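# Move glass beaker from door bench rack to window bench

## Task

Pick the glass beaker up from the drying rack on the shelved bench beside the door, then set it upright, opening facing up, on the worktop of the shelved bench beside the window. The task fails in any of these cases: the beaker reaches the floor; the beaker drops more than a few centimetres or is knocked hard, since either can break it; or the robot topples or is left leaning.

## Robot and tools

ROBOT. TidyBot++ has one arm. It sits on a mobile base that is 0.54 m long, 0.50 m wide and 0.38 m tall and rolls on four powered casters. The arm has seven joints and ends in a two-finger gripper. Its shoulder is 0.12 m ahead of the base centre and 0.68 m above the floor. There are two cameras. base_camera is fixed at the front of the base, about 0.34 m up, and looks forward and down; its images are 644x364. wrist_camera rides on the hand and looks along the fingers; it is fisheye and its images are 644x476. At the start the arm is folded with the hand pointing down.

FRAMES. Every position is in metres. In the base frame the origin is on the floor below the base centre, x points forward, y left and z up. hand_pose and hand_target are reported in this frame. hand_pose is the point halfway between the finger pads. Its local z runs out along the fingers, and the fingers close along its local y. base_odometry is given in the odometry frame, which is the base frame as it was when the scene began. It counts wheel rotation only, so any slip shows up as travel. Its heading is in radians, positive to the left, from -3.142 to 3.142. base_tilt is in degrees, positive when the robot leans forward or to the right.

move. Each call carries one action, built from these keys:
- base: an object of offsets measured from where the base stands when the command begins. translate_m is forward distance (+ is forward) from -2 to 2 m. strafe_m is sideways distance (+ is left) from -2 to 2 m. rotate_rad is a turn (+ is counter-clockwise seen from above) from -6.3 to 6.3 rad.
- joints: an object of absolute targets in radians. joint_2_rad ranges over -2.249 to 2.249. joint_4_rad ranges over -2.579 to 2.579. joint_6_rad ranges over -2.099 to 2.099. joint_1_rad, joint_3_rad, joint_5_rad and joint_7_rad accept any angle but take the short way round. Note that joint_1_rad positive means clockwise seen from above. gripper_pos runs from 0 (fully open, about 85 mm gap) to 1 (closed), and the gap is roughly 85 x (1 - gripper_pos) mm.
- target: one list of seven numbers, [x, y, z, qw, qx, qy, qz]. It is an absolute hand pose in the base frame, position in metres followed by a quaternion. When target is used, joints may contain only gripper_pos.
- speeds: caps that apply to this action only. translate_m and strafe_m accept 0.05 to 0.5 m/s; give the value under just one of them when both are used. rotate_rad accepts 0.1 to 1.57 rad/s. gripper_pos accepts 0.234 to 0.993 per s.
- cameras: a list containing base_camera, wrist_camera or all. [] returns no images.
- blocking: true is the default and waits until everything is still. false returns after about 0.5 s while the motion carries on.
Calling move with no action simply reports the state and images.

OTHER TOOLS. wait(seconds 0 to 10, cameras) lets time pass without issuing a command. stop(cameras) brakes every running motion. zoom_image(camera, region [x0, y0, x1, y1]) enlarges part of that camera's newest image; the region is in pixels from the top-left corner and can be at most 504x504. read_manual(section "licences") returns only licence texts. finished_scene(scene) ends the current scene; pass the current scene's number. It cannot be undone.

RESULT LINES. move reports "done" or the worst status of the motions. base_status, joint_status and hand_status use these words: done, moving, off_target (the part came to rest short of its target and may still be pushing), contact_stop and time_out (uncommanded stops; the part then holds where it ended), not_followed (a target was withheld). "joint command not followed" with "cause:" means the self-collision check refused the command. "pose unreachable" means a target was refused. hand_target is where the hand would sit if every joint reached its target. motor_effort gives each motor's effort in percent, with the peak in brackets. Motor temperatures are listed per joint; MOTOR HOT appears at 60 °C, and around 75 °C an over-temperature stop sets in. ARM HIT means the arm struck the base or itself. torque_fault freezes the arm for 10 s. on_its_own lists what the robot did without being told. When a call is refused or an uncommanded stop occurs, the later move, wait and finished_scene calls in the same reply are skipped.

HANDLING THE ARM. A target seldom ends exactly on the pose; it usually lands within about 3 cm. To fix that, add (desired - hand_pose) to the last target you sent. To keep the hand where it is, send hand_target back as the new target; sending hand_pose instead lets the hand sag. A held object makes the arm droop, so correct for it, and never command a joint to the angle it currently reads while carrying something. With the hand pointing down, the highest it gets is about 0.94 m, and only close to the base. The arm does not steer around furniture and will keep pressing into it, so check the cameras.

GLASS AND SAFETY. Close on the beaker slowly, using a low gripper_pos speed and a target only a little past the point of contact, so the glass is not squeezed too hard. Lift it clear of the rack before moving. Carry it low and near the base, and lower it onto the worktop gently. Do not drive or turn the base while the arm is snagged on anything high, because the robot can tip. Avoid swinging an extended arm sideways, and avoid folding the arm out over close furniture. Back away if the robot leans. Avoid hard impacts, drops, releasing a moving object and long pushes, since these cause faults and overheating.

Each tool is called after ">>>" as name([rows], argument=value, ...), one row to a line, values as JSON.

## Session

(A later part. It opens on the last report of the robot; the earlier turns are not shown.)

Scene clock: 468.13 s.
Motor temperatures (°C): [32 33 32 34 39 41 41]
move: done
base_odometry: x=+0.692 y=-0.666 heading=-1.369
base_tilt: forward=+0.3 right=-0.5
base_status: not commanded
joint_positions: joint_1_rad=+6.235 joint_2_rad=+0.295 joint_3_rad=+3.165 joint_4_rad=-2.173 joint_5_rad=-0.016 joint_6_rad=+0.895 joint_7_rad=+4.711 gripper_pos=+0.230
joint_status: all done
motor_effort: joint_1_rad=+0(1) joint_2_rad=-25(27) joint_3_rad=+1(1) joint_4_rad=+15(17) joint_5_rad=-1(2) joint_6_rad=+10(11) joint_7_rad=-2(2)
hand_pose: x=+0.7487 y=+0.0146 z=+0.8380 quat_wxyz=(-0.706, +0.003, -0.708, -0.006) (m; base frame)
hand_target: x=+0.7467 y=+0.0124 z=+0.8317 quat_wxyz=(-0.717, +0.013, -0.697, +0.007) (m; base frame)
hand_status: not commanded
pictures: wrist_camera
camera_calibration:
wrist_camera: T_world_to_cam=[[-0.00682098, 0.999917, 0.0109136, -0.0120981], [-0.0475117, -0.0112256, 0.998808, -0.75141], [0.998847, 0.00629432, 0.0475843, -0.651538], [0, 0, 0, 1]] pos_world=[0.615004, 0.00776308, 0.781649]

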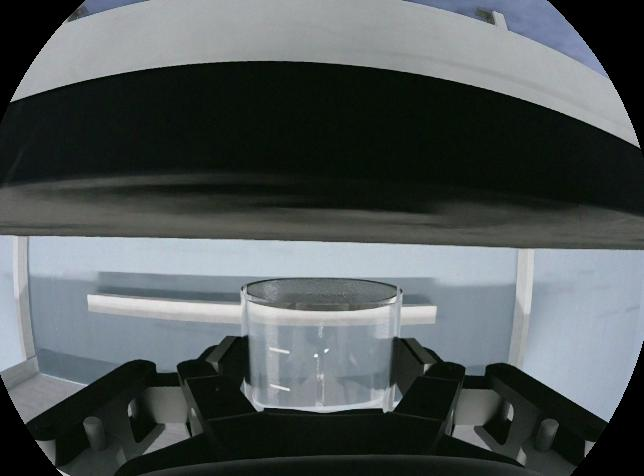

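>>> move(joints={"joint_2_rad":0.338,"joint_4_rad":-2.207,"joint_6_rad":0.998}, cameras=[])

>>> move(joints={"joint_2_rad":0.346,"joint_4_rad":-2.213,"joint_6_rad":1.01}, cameras=["wrist_camera"])

Scene clock: 471.10 s.
Motor temperatures (°C): [32 33 32 34 39 41 41]
move: done
base_odometry: x=+0.692 y=-0.666 heading=-1.369
base_tilt: forward=+0.3 right=-0.5
base_status: not commanded
joint_positions: joint_1_rad=+6.235 joint_2_rad=+0.301 joint_3_rad=+3.165 joint_4_rad=-2.179 joint_5_rad=-0.016 joint_6_rad=+0.906 joint_7_rad=+4.711 gripper_pos=+0.230
joint_status: all done
motor_effort: joint_1_rad=+0(0) joint_2_rad=-25(27) joint_3_rad=+1(1) joint_4_rad=+15(16) joint_5_rad=+0(2) joint_6_rad=+10(11) joint_7_rad=-2(2)
hand_pose: x=+0.7483 y=+0.0146 z=+0.8346 quat_wxyz=(-0.706, +0.003, -0.708, -0.006) (m; base frame)
hand_target: x=+0.7463 y=+0.0124 z=+0.8261 quat_wxyz=(-0.715, +0.013, -0.699, +0.007) (m; base frame)
hand_status: not commanded
pictures: none
No camera images: "cameras" was empty.

Scene clock: 471.60 s.
Motor temperatures (°C): [32 33 32 34 39 41 41]
move: done
base_odometry: x=+0.692 y=-0.666 heading=-1.369
base_tilt: forward=+0.3 right=-0.5
base_status: not commanded
joint_positions: joint_1_rad=+6.235 joint_2_rad=+0.308 joint_3_rad=+3.165 joint_4_rad=-2.184 joint_5_rad=-0.016 joint_6_rad=+0.918 joint_7_rad=+4.711 gripper_pos=+0.230
joint_status: all done
motor_effort: joint_1_rad=+0(1) joint_2_rad=-26(27) joint_3_rad=+1(1) joint_4_rad=+15(16) joint_5_rad=-1(2) joint_6_rad=+9(10) joint_7_rad=-2(2)
hand_pose: x=+0.7480 y=+0.0145 z=+0.8311 quat_wxyz=(-0.706, +0.003, -0.708, -0.006) (m; base frame)
hand_target: x=+0.7458 y=+0.0123 z=+0.8219 quat_wxyz=(-0.715, +0.013, -0.699, +0.008) (m; base frame)
hand_status: not commanded
pictures: wrist_camera
camera_calibration:
wrist_camera: T_world_to_cam=[[-0.00665739, 0.999926, 0.0102148, -0.0115372], [-0.0461659, -0.0105115, 0.998878, -0.745637], [0.998912, 0.00617835, 0.0462325, -0.649463], [0, 0, 0, 1]] pos_world=[0.614257, 0.00771121, 0.774945]

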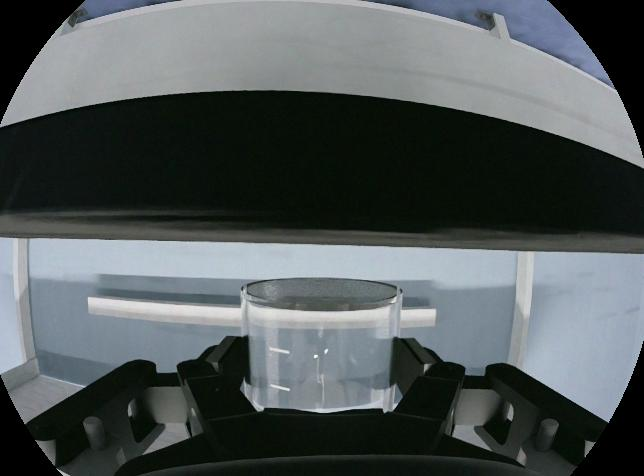

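>>> move(joints={"joint_2_rad":0.354,"joint_4_rad":-2.219,"joint_6_rad":1.022}, cameras=[])

>>> move(joints={"joint_2_rad":0.362,"joint_4_rad":-2.225,"joint_6_rad":1.034}, cameras=["wrist_camera"])

Scene clock: 476.67 s.
Motor temperatures (°C): [32 33 32 34 38 41 41]
move: done
base_odometry: x=+0.692 y=-0.666 heading=-1.369
base_tilt: forward=+0.3 right=-0.5
base_status: not commanded
joint_positions: joint_1_rad=+6.235 joint_2_rad=+0.316 joint_3_rad=+3.165 joint_4_rad=-2.190 joint_5_rad=-0.016 joint_6_rad=+0.930 joint_7_rad=+4.711 gripper_pos=+0.230
joint_status: all done
motor_effort: joint_1_rad=+0(1) joint_2_rad=-26(27) joint_3_rad=+1(1) joint_4_rad=+15(16) joint_5_rad=-1(1) joint_6_rad=+10(11) joint_7_rad=-2(2)
hand_pose: x=+0.7477 y=+0.0145 z=+0.8271 quat_wxyz=(-0.705, +0.003, -0.709, -0.006) (m; base frame)
hand_target: x=+0.7453 y=+0.0123 z=+0.8177 quat_wxyz=(-0.714, +0.013, -0.700, +0.008) (m; base frame)
hand_status: not commanded
pictures: none
No camera images: "cameras" was empty.

Scene clock: 477.20 s.
Motor temperatures (°C): [32 33 32 34 38 41 41]
move: done
base_odometry: x=+0.692 y=-0.666 heading=-1.369
base_tilt: forward=+0.3 right=-0.5
base_status: not commanded
joint_positions: joint_1_rad=+6.235 joint_2_rad=+0.324 joint_3_rad=+3.165 joint_4_rad=-2.196 joint_5_rad=-0.016 joint_6_rad=+0.941 joint_7_rad=+4.711 gripper_pos=+0.230
joint_status: all done
motor_effort: joint_1_rad=+0(1) joint_2_rad=-26(27) joint_3_rad=+1(1) joint_4_rad=+15(16) joint_5_rad=-1(1) joint_6_rad=+10(11) joint_7_rad=-2(2)
hand_pose: x=+0.7473 y=+0.0145 z=+0.8229 quat_wxyz=(-0.705, +0.003, -0.710, -0.005) (m; base frame)
hand_target: x=+0.7447 y=+0.0122 z=+0.8136 quat_wxyz=(-0.713, +0.013, -0.701, +0.008) (m; base frame)
hand_status: not commanded
pictures: wrist_camera
camera_calibration:
wrist_camera: T_world_to_cam=[[-0.00647849, 0.999934, 0.00948287, -0.0109602], [-0.0425401, -0.00975007, 0.999047, -0.740307], [0.999074, 0.00606891, 0.0426004, -0.645493], [0, 0, 0, 1]] pos_world=[0.613331, 0.0076589, 0.767204]

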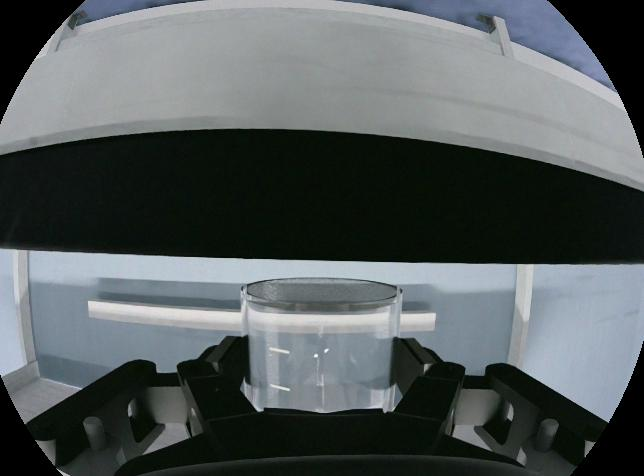

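>>> move(joints={"joint_2_rad":0.370,"joint_4_rad":-2.231,"joint_6_rad":1.047}, cameras=[])

>>> move(joints={"joint_2_rad":0.377,"joint_4_rad":-2.236,"joint_6_rad":1.058}, cameras=["wrist_camera"])

Scene clock: 482.40 s.
Motor temperatures (°C): [32 33 32 34 38 41 41]
move: done
base_odometry: x=+0.692 y=-0.666 heading=-1.369
base_tilt: forward=+0.3 right=-0.5
base_status: not commanded
joint_positions: joint_1_rad=+6.235 joint_2_rad=+0.331 joint_3_rad=+3.165 joint_4_rad=-2.202 joint_5_rad=-0.016 joint_6_rad=+0.954 joint_7_rad=+4.711 gripper_pos=+0.230
joint_status: all done
motor_effort: joint_1_rad=+0(1) joint_2_rad=-26(27) joint_3_rad=+1(1) joint_4_rad=+14(15) joint_5_rad=-2(2) joint_6_rad=+10(10) joint_7_rad=-2(2)
hand_pose: x=+0.7468 y=+0.0145 z=+0.8191 quat_wxyz=(-0.704, +0.003, -0.710, -0.005) (m; base frame)
hand_target: x=+0.7441 y=+0.0122 z=+0.8098 quat_wxyz=(-0.713, +0.013, -0.701, +0.008) (m; base frame)
hand_status: not commanded
pictures: none
No camera images: "cameras" was empty.

Scene clock: 482.90 s.
Motor temperatures (°C): [32 33 32 34 38 41 41]
move: done
base_odometry: x=+0.692 y=-0.666 heading=-1.369
base_tilt: forward=+0.3 right=-0.5
base_status: not commanded
joint_positions: joint_1_rad=+6.235 joint_2_rad=+0.338 joint_3_rad=+3.165 joint_4_rad=-2.207 joint_5_rad=-0.016 joint_6_rad=+0.965 joint_7_rad=+4.711 gripper_pos=+0.230
joint_status: all done
motor_effort: joint_1_rad=+0(0) joint_2_rad=-26(27) joint_3_rad=+1(1) joint_4_rad=+14(15) joint_5_rad=+0(2) joint_6_rad=+10(11) joint_7_rad=-2(2)
hand_pose: x=+0.7465 y=+0.0145 z=+0.8158 quat_wxyz=(-0.704, +0.004, -0.710, -0.005) (m; base frame)
hand_target: x=+0.7436 y=+0.0122 z=+0.8064 quat_wxyz=(-0.713, +0.014, -0.701, +0.008) (m; base frame)
hand_status: not commanded
pictures: wrist_camera
camera_calibration:
wrist_camera: T_world_to_cam=[[-0.00633815, 0.999941, 0.00879815, -0.010414], [-0.0408607, -0.00904995, 0.999124, -0.734549], [0.999145, 0.0059731, 0.0409157, -0.643082], [0, 0, 0, 1]] pos_world=[0.612452, 0.00760697, 0.760309]

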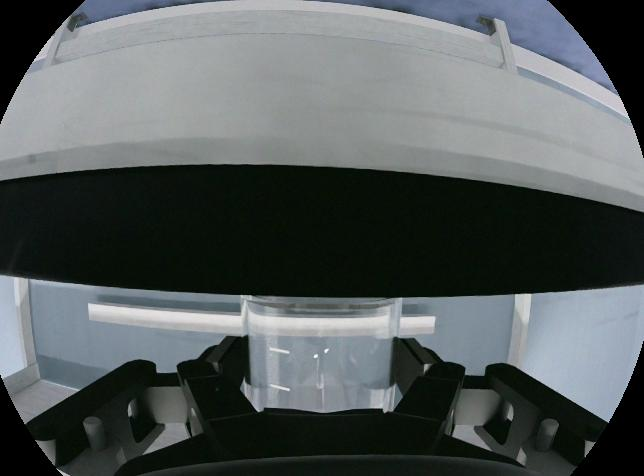

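>>> move(joints={"joint_2_rad":0.384,"joint_4_rad":-2.241,"joint_6_rad":1.068}, cameras=[])

>>> move(joints={"joint_2_rad":0.391,"joint_4_rad":-2.246,"joint_6_rad":1.078}, cameras=["wrist_camera"])

Scene clock: 490.87 s.
Motor temperatures (°C): [32 33 32 34 38 41 41]
move: done
base_odometry: x=+0.692 y=-0.666 heading=-1.369
base_tilt: forward=+0.3 right=-0.5
base_status: not commanded
joint_positions: joint_1_rad=+6.235 joint_2_rad=+0.345 joint_3_rad=+3.165 joint_4_rad=-2.212 joint_5_rad=-0.016 joint_6_rad=+0.975 joint_7_rad=+4.711 gripper_pos=+0.230
joint_status: all done
motor_effort: joint_1_rad=+0(0) joint_2_rad=-26(27) joint_3_rad=+1(1) joint_4_rad=+14(15) joint_5_rad=+0(1) joint_6_rad=+10(11) joint_7_rad=-2(2)
hand_pose: x=+0.7461 y=+0.0145 z=+0.8121 quat_wxyz=(-0.703, +0.004, -0.711, -0.005) (m; base frame)
hand_target: x=+0.7431 y=+0.0121 z=+0.8028 quat_wxyz=(-0.712, +0.014, -0.702, +0.008) (m; base frame)
hand_status: not commanded
pictures: none
No camera images: "cameras" was empty.

Scene clock: 491.40 s.
Motor temperatures (°C): [32 33 32 34 38 41 41]
move: done
base_odometry: x=+0.692 y=-0.666 heading=-1.369
base_tilt: forward=+0.3 right=-0.5
base_status: not commanded
joint_positions: joint_1_rad=+6.235 joint_2_rad=+0.351 joint_3_rad=+3.165 joint_4_rad=-2.216 joint_5_rad=-0.016 joint_6_rad=+0.987 joint_7_rad=+4.711 gripper_pos=+0.230
joint_status: all done
motor_effort: joint_1_rad=+0(0) joint_2_rad=-25(27) joint_3_rad=+1(1) joint_4_rad=+14(14) joint_5_rad=+0(1) joint_6_rad=+10(10) joint_7_rad=-2(2)
hand_pose: x=+0.7457 y=+0.0145 z=+0.8100 quat_wxyz=(-0.704, +0.004, -0.710, -0.005) (m; base frame)
hand_target: x=+0.7426 y=+0.0121 z=+0.7993 quat_wxyz=(-0.711, +0.014, -0.703, +0.008) (m; base frame)
hand_status: not commanded
pictures: wrist_camera
camera_calibration:
wrist_camera: T_world_to_cam=[[-0.00623415, 0.999947, 0.00815217, -0.00989306], [-0.0401749, -0.0083962, 0.999157, -0.729333], [0.999173, 0.00590139, 0.0402251, -0.641486], [0, 0, 0, 1]] pos_world=[0.611593, 0.00755457, 0.754603]

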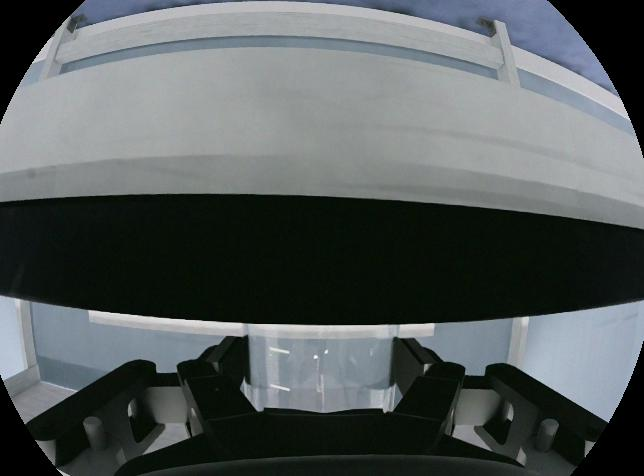

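>>> move(joints={"joint_2_rad":0.397,"joint_4_rad":-2.25,"joint_6_rad":1.086}, cameras=[])

>>> move(joints={"joint_2_rad":0.403,"joint_4_rad":-2.254,"joint_6_rad":1.094}, cameras=["wrist_camera"])

Scene clock: 496.03 s.
Motor temperatures (°C): [32 33 32 34 38 41 41]
move: done
base_odometry: x=+0.692 y=-0.666 heading=-1.369
base_tilt: forward=+0.3 right=-0.5
base_status: not commanded
joint_positions: joint_1_rad=+6.235 joint_2_rad=+0.354 joint_3_rad=+3.165 joint_4_rad=-2.219 joint_5_rad=-0.016 joint_6_rad=+0.997 joint_7_rad=+4.711 gripper_pos=+0.230
joint_status: all done
motor_effort: joint_1_rad=-1(1) joint_2_rad=-26(27) joint_3_rad=+1(1) joint_4_rad=+14(14) joint_5_rad=-1(2) joint_6_rad=+9(10) joint_7_rad=-2(2)
hand_pose: x=+0.7456 y=+0.0144 z=+0.8097 quat_wxyz=(-0.705, +0.004, -0.709, -0.005) (m; base frame)
hand_target: x=+0.7421 y=+0.0121 z=+0.7962 quat_wxyz=(-0.711, +0.014, -0.704, +0.008) (m; base frame)
hand_status: not commanded
pictures: none
No camera images: "cameras" was empty.

Scene clock: 496.53 s.
Motor temperatures (°C): [32 33 32 34 38 41 41]
move: done
base_odometry: x=+0.692 y=-0.666 heading=-1.369
base_tilt: forward=+0.3 right=-0.5
base_status: not commanded
joint_positions: joint_1_rad=+6.235 joint_2_rad=+0.358 joint_3_rad=+3.165 joint_4_rad=-2.221 joint_5_rad=-0.016 joint_6_rad=+1.007 joint_7_rad=+4.711 gripper_pos=+0.230
joint_status: all done
motor_effort: joint_1_rad=+0(1) joint_2_rad=-25(26) joint_3_rad=+1(1) joint_4_rad=+13(14) joint_5_rad=-1(1) joint_6_rad=+9(10) joint_7_rad=-2(2)
hand_pose: x=+0.7455 y=+0.0144 z=+0.8094 quat_wxyz=(-0.707, +0.004, -0.708, -0.005) (m; base frame)
hand_target: x=+0.7417 y=+0.0120 z=+0.7931 quat_wxyz=(-0.710, +0.014, -0.704, +0.008) (m; base frame)
hand_status: not commanded
pictures: wrist_camera
camera_calibration:
wrist_camera: T_world_to_cam=[[-0.00622182, 0.99995, 0.00786198, -0.00963867], [-0.048653, -0.00815553, 0.998782, -0.722172], [0.998796, 0.00583174, 0.0487013, -0.647805], [0, 0, 0, 1]] pos_world=[0.61183, 0.00752632, 0.752917]

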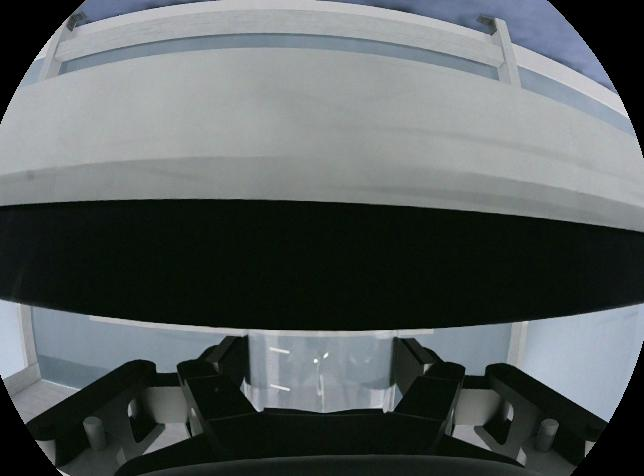

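>>> move(joints={"gripper_pos":0.19}, speeds={"gripper_pos":0.234}, cameras=["wrist_camera"])

>>> move(joints={"gripper_pos":0.0}, speeds={"gripper_pos":0.234}, cameras=["wrist_camera"])

Scene clock: 501.80 s.
Motor temperatures (°C): [32 33 32 34 38 41 41]
move: done
base_odometry: x=+0.692 y=-0.666 heading=-1.369
base_tilt: forward=+0.3 right=-0.5
base_status: not commanded
joint_positions: joint_1_rad=+6.235 joint_2_rad=+0.359 joint_3_rad=+3.165 joint_4_rad=-2.221 joint_5_rad=-0.016 joint_6_rad=+1.008 joint_7_rad=+4.711 gripper_pos=+0.192
joint_status: all done
motor_effort: joint_1_rad=+0(1) joint_2_rad=-25(26) joint_3_rad=+1(1) joint_4_rad=+13(13) joint_5_rad=+0(1) joint_6_rad=+8(10) joint_7_rad=-2(2)
hand_pose: x=+0.7455 y=+0.0144 z=+0.8094 quat_wxyz=(-0.707, +0.004, -0.708, -0.005) (m; base frame)
hand_target: x=+0.7417 y=+0.0120 z=+0.7931 quat_wxyz=(-0.710, +0.014, -0.704, +0.008) (m; base frame)
hand_status: not commanded
pictures: wrist_camera
camera_calibration:
wrist_camera: T_world_to_cam=[[-0.00621992, 0.99995, 0.00786381, -0.00963974], [-0.0486612, -0.00815731, 0.998782, -0.722092], [0.998796, 0.00582968, 0.0487095, -0.647838], [0, 0, 0, 1]] pos_world=[0.61186, 0.00752562, 0.752844]

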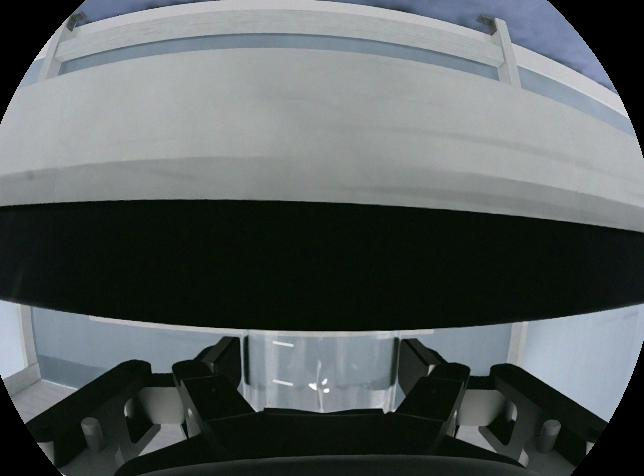

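Scene clock: 502.93 s.
Motor temperatures (°C): [32 33 32 34 38 41 41]
move: done
base_odometry: x=+0.692 y=-0.666 heading=-1.369
base_tilt: forward=+0.3 right=-0.5
base_status: not commanded
joint_positions: joint_1_rad=+6.235 joint_2_rad=+0.359 joint_3_rad=+3.165 joint_4_rad=-2.221 joint_5_rad=-0.016 joint_6_rad=+1.008 joint_7_rad=+4.711 gripper_pos=+0.000
joint_status: all done
motor_effort: joint_1_rad=+0(1) joint_2_rad=-25(26) joint_3_rad=+1(1) joint_4_rad=+13(13) joint_5_rad=+0(2) joint_6_rad=+9(10) joint_7_rad=-2(2)
hand_pose: x=+0.7455 y=+0.0144 z=+0.8094 quat_wxyz=(-0.707, +0.004, -0.708, -0.005) (m; base frame)
hand_target: x=+0.7417 y=+0.0120 z=+0.7931 quat_wxyz=(-0.710, +0.014, -0.704, +0.008) (m; base frame)
hand_status: not commanded
pictures: wrist_camera
camera_calibration:
wrist_camera: T_world_to_cam=[[-0.00621992, 0.99995, 0.00786381, -0.00963974], [-0.0486612, -0.00815731, 0.998782, -0.722092], [0.998796, 0.00582968, 0.0487095, -0.647838], [0, 0, 0, 1]] pos_world=[0.61186, 0.00752562, 0.752844]

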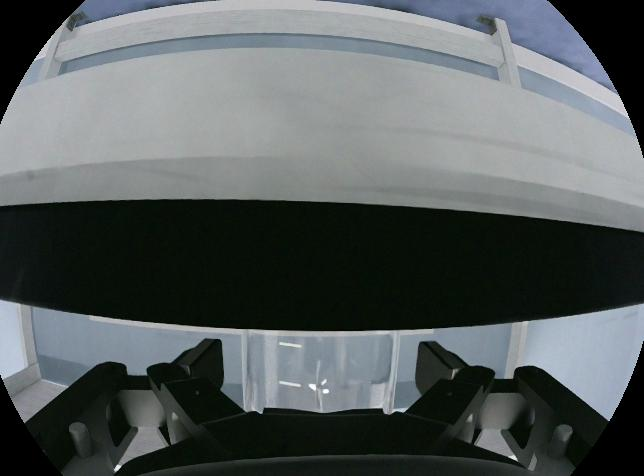

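Beaker stands. Back away.

>>> move(base={"translate_m":-0.22}, speeds={"translate_m":0.15}, cameras=["wrist_camera"])

>>> move(joints={"joint_2_rad":0.2,"joint_4_rad":-2.05,"joint_6_rad":0.63,"joint_7_rad":4.72}, cameras=["wrist_camera"])

>>> zoom_image(camera="wrist_camera", region=[220, 180, 420, 350])

Scene clock: 508.07 s.
Motor temperatures (°C): [32 33 32 34 38 41 41]
move: done
base_odometry: x=+0.648 y=-0.450 heading=-1.369
base_tilt: forward=+0.3 right=-0.5
base_status: done
joint_positions: joint_1_rad=+6.237 joint_2_rad=+0.363 joint_3_rad=+3.164 joint_4_rad=-2.225 joint_5_rad=-0.016 joint_6_rad=+1.008 joint_7_rad=+4.711 gripper_pos=+0.000
joint_status: not commanded
motor_effort: joint_1_rad=+0(1) joint_2_rad=-26(27) joint_3_rad=+0(1) joint_4_rad=+13(14) joint_5_rad=-1(2) joint_6_rad=+8(9) joint_7_rad=-1(2)
hand_pose: x=+0.7452 y=+0.0142 z=+0.8049 quat_wxyz=(-0.704, +0.004, -0.710, -0.005) (m; base frame)
hand_target: x=+0.7417 y=+0.0120 z=+0.7931 quat_wxyz=(-0.710, +0.014, -0.704, +0.008) (m; base frame)
hand_status: not commanded
pictures: wrist_camera
camera_calibration:
wrist_camera: T_world_to_cam=[[-0.00593348, 0.999949, 0.00818754, -0.00987367], [-0.0410047, -0.00842409, 0.999123, -0.723592], [0.999141, 0.00559255, 0.0410526, -0.641371], [0, 0, 0, 1]] pos_world=[0.611091, 0.00736446, 0.749368]

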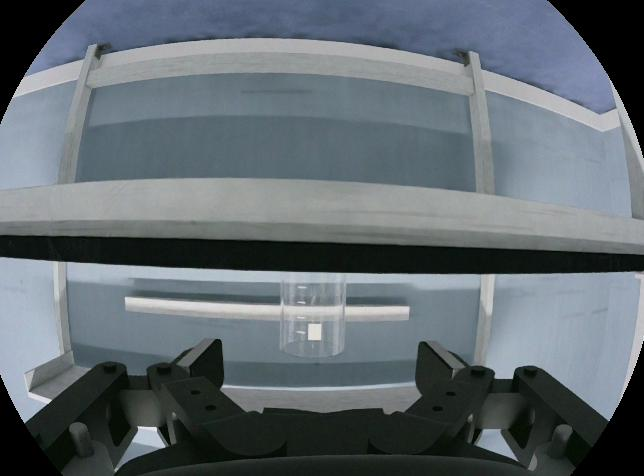

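Scene clock: 509.60 s.
Motor temperatures (°C): [32 33 32 34 38 41 41]
move: done
base_odometry: x=+0.648 y=-0.450 heading=-1.369
base_tilt: forward=+0.3 right=-0.5
base_status: not commanded
joint_positions: joint_1_rad=+6.237 joint_2_rad=+0.227 joint_3_rad=+3.164 joint_4_rad=-2.087 joint_5_rad=-0.016 joint_6_rad=+0.715 joint_7_rad=+4.711 gripper_pos=+0.000
joint_status: all done
motor_effort: joint_1_rad=+0(1) joint_2_rad=-24(28) joint_3_rad=+0(2) joint_4_rad=+16(16) joint_5_rad=-1(1) joint_6_rad=+9(11) joint_7_rad=-2(3)
hand_pose: x=+0.7563 y=+0.0149 z=+0.8702 quat_wxyz=(-0.697, +0.002, -0.717, -0.008) (m; base frame)
hand_target: x=+0.7580 y=+0.0140 z=+0.8814 quat_wxyz=(-0.689, +0.002, -0.724, -0.007) (m; base frame)
hand_status: not commanded
pictures: wrist_camera
camera_calibration:
wrist_camera: T_world_to_cam=[[-0.00777446, 0.999866, 0.0144308, -0.0150555], [-0.0211623, -0.0145925, 0.99967, -0.803781], [0.999746, 0.0074665, 0.0212729, -0.63842], [0, 0, 0, 1]] pos_world=[0.621131, 0.00809098, 0.817314]

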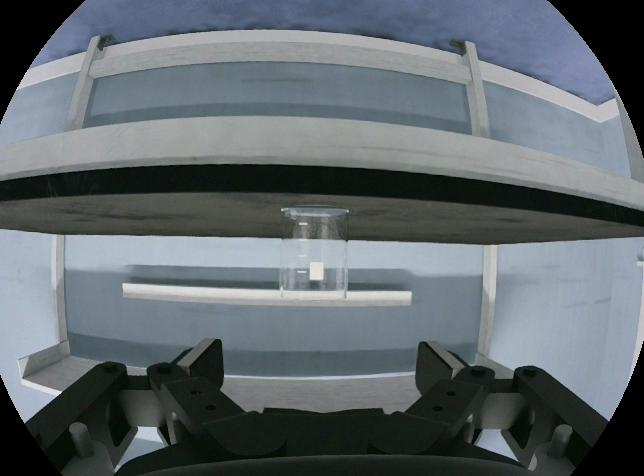

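Scaled by 2.520.

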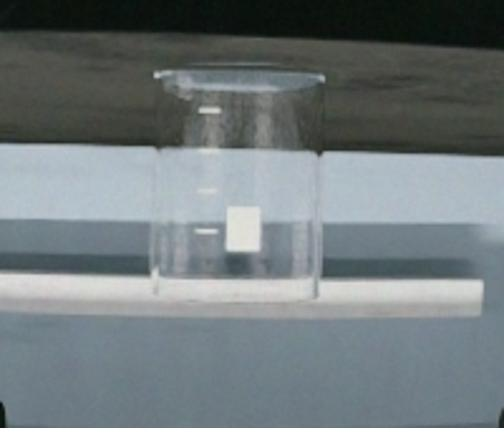

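>>> finished_scene(scene=2)

The scene is finished: the task was done.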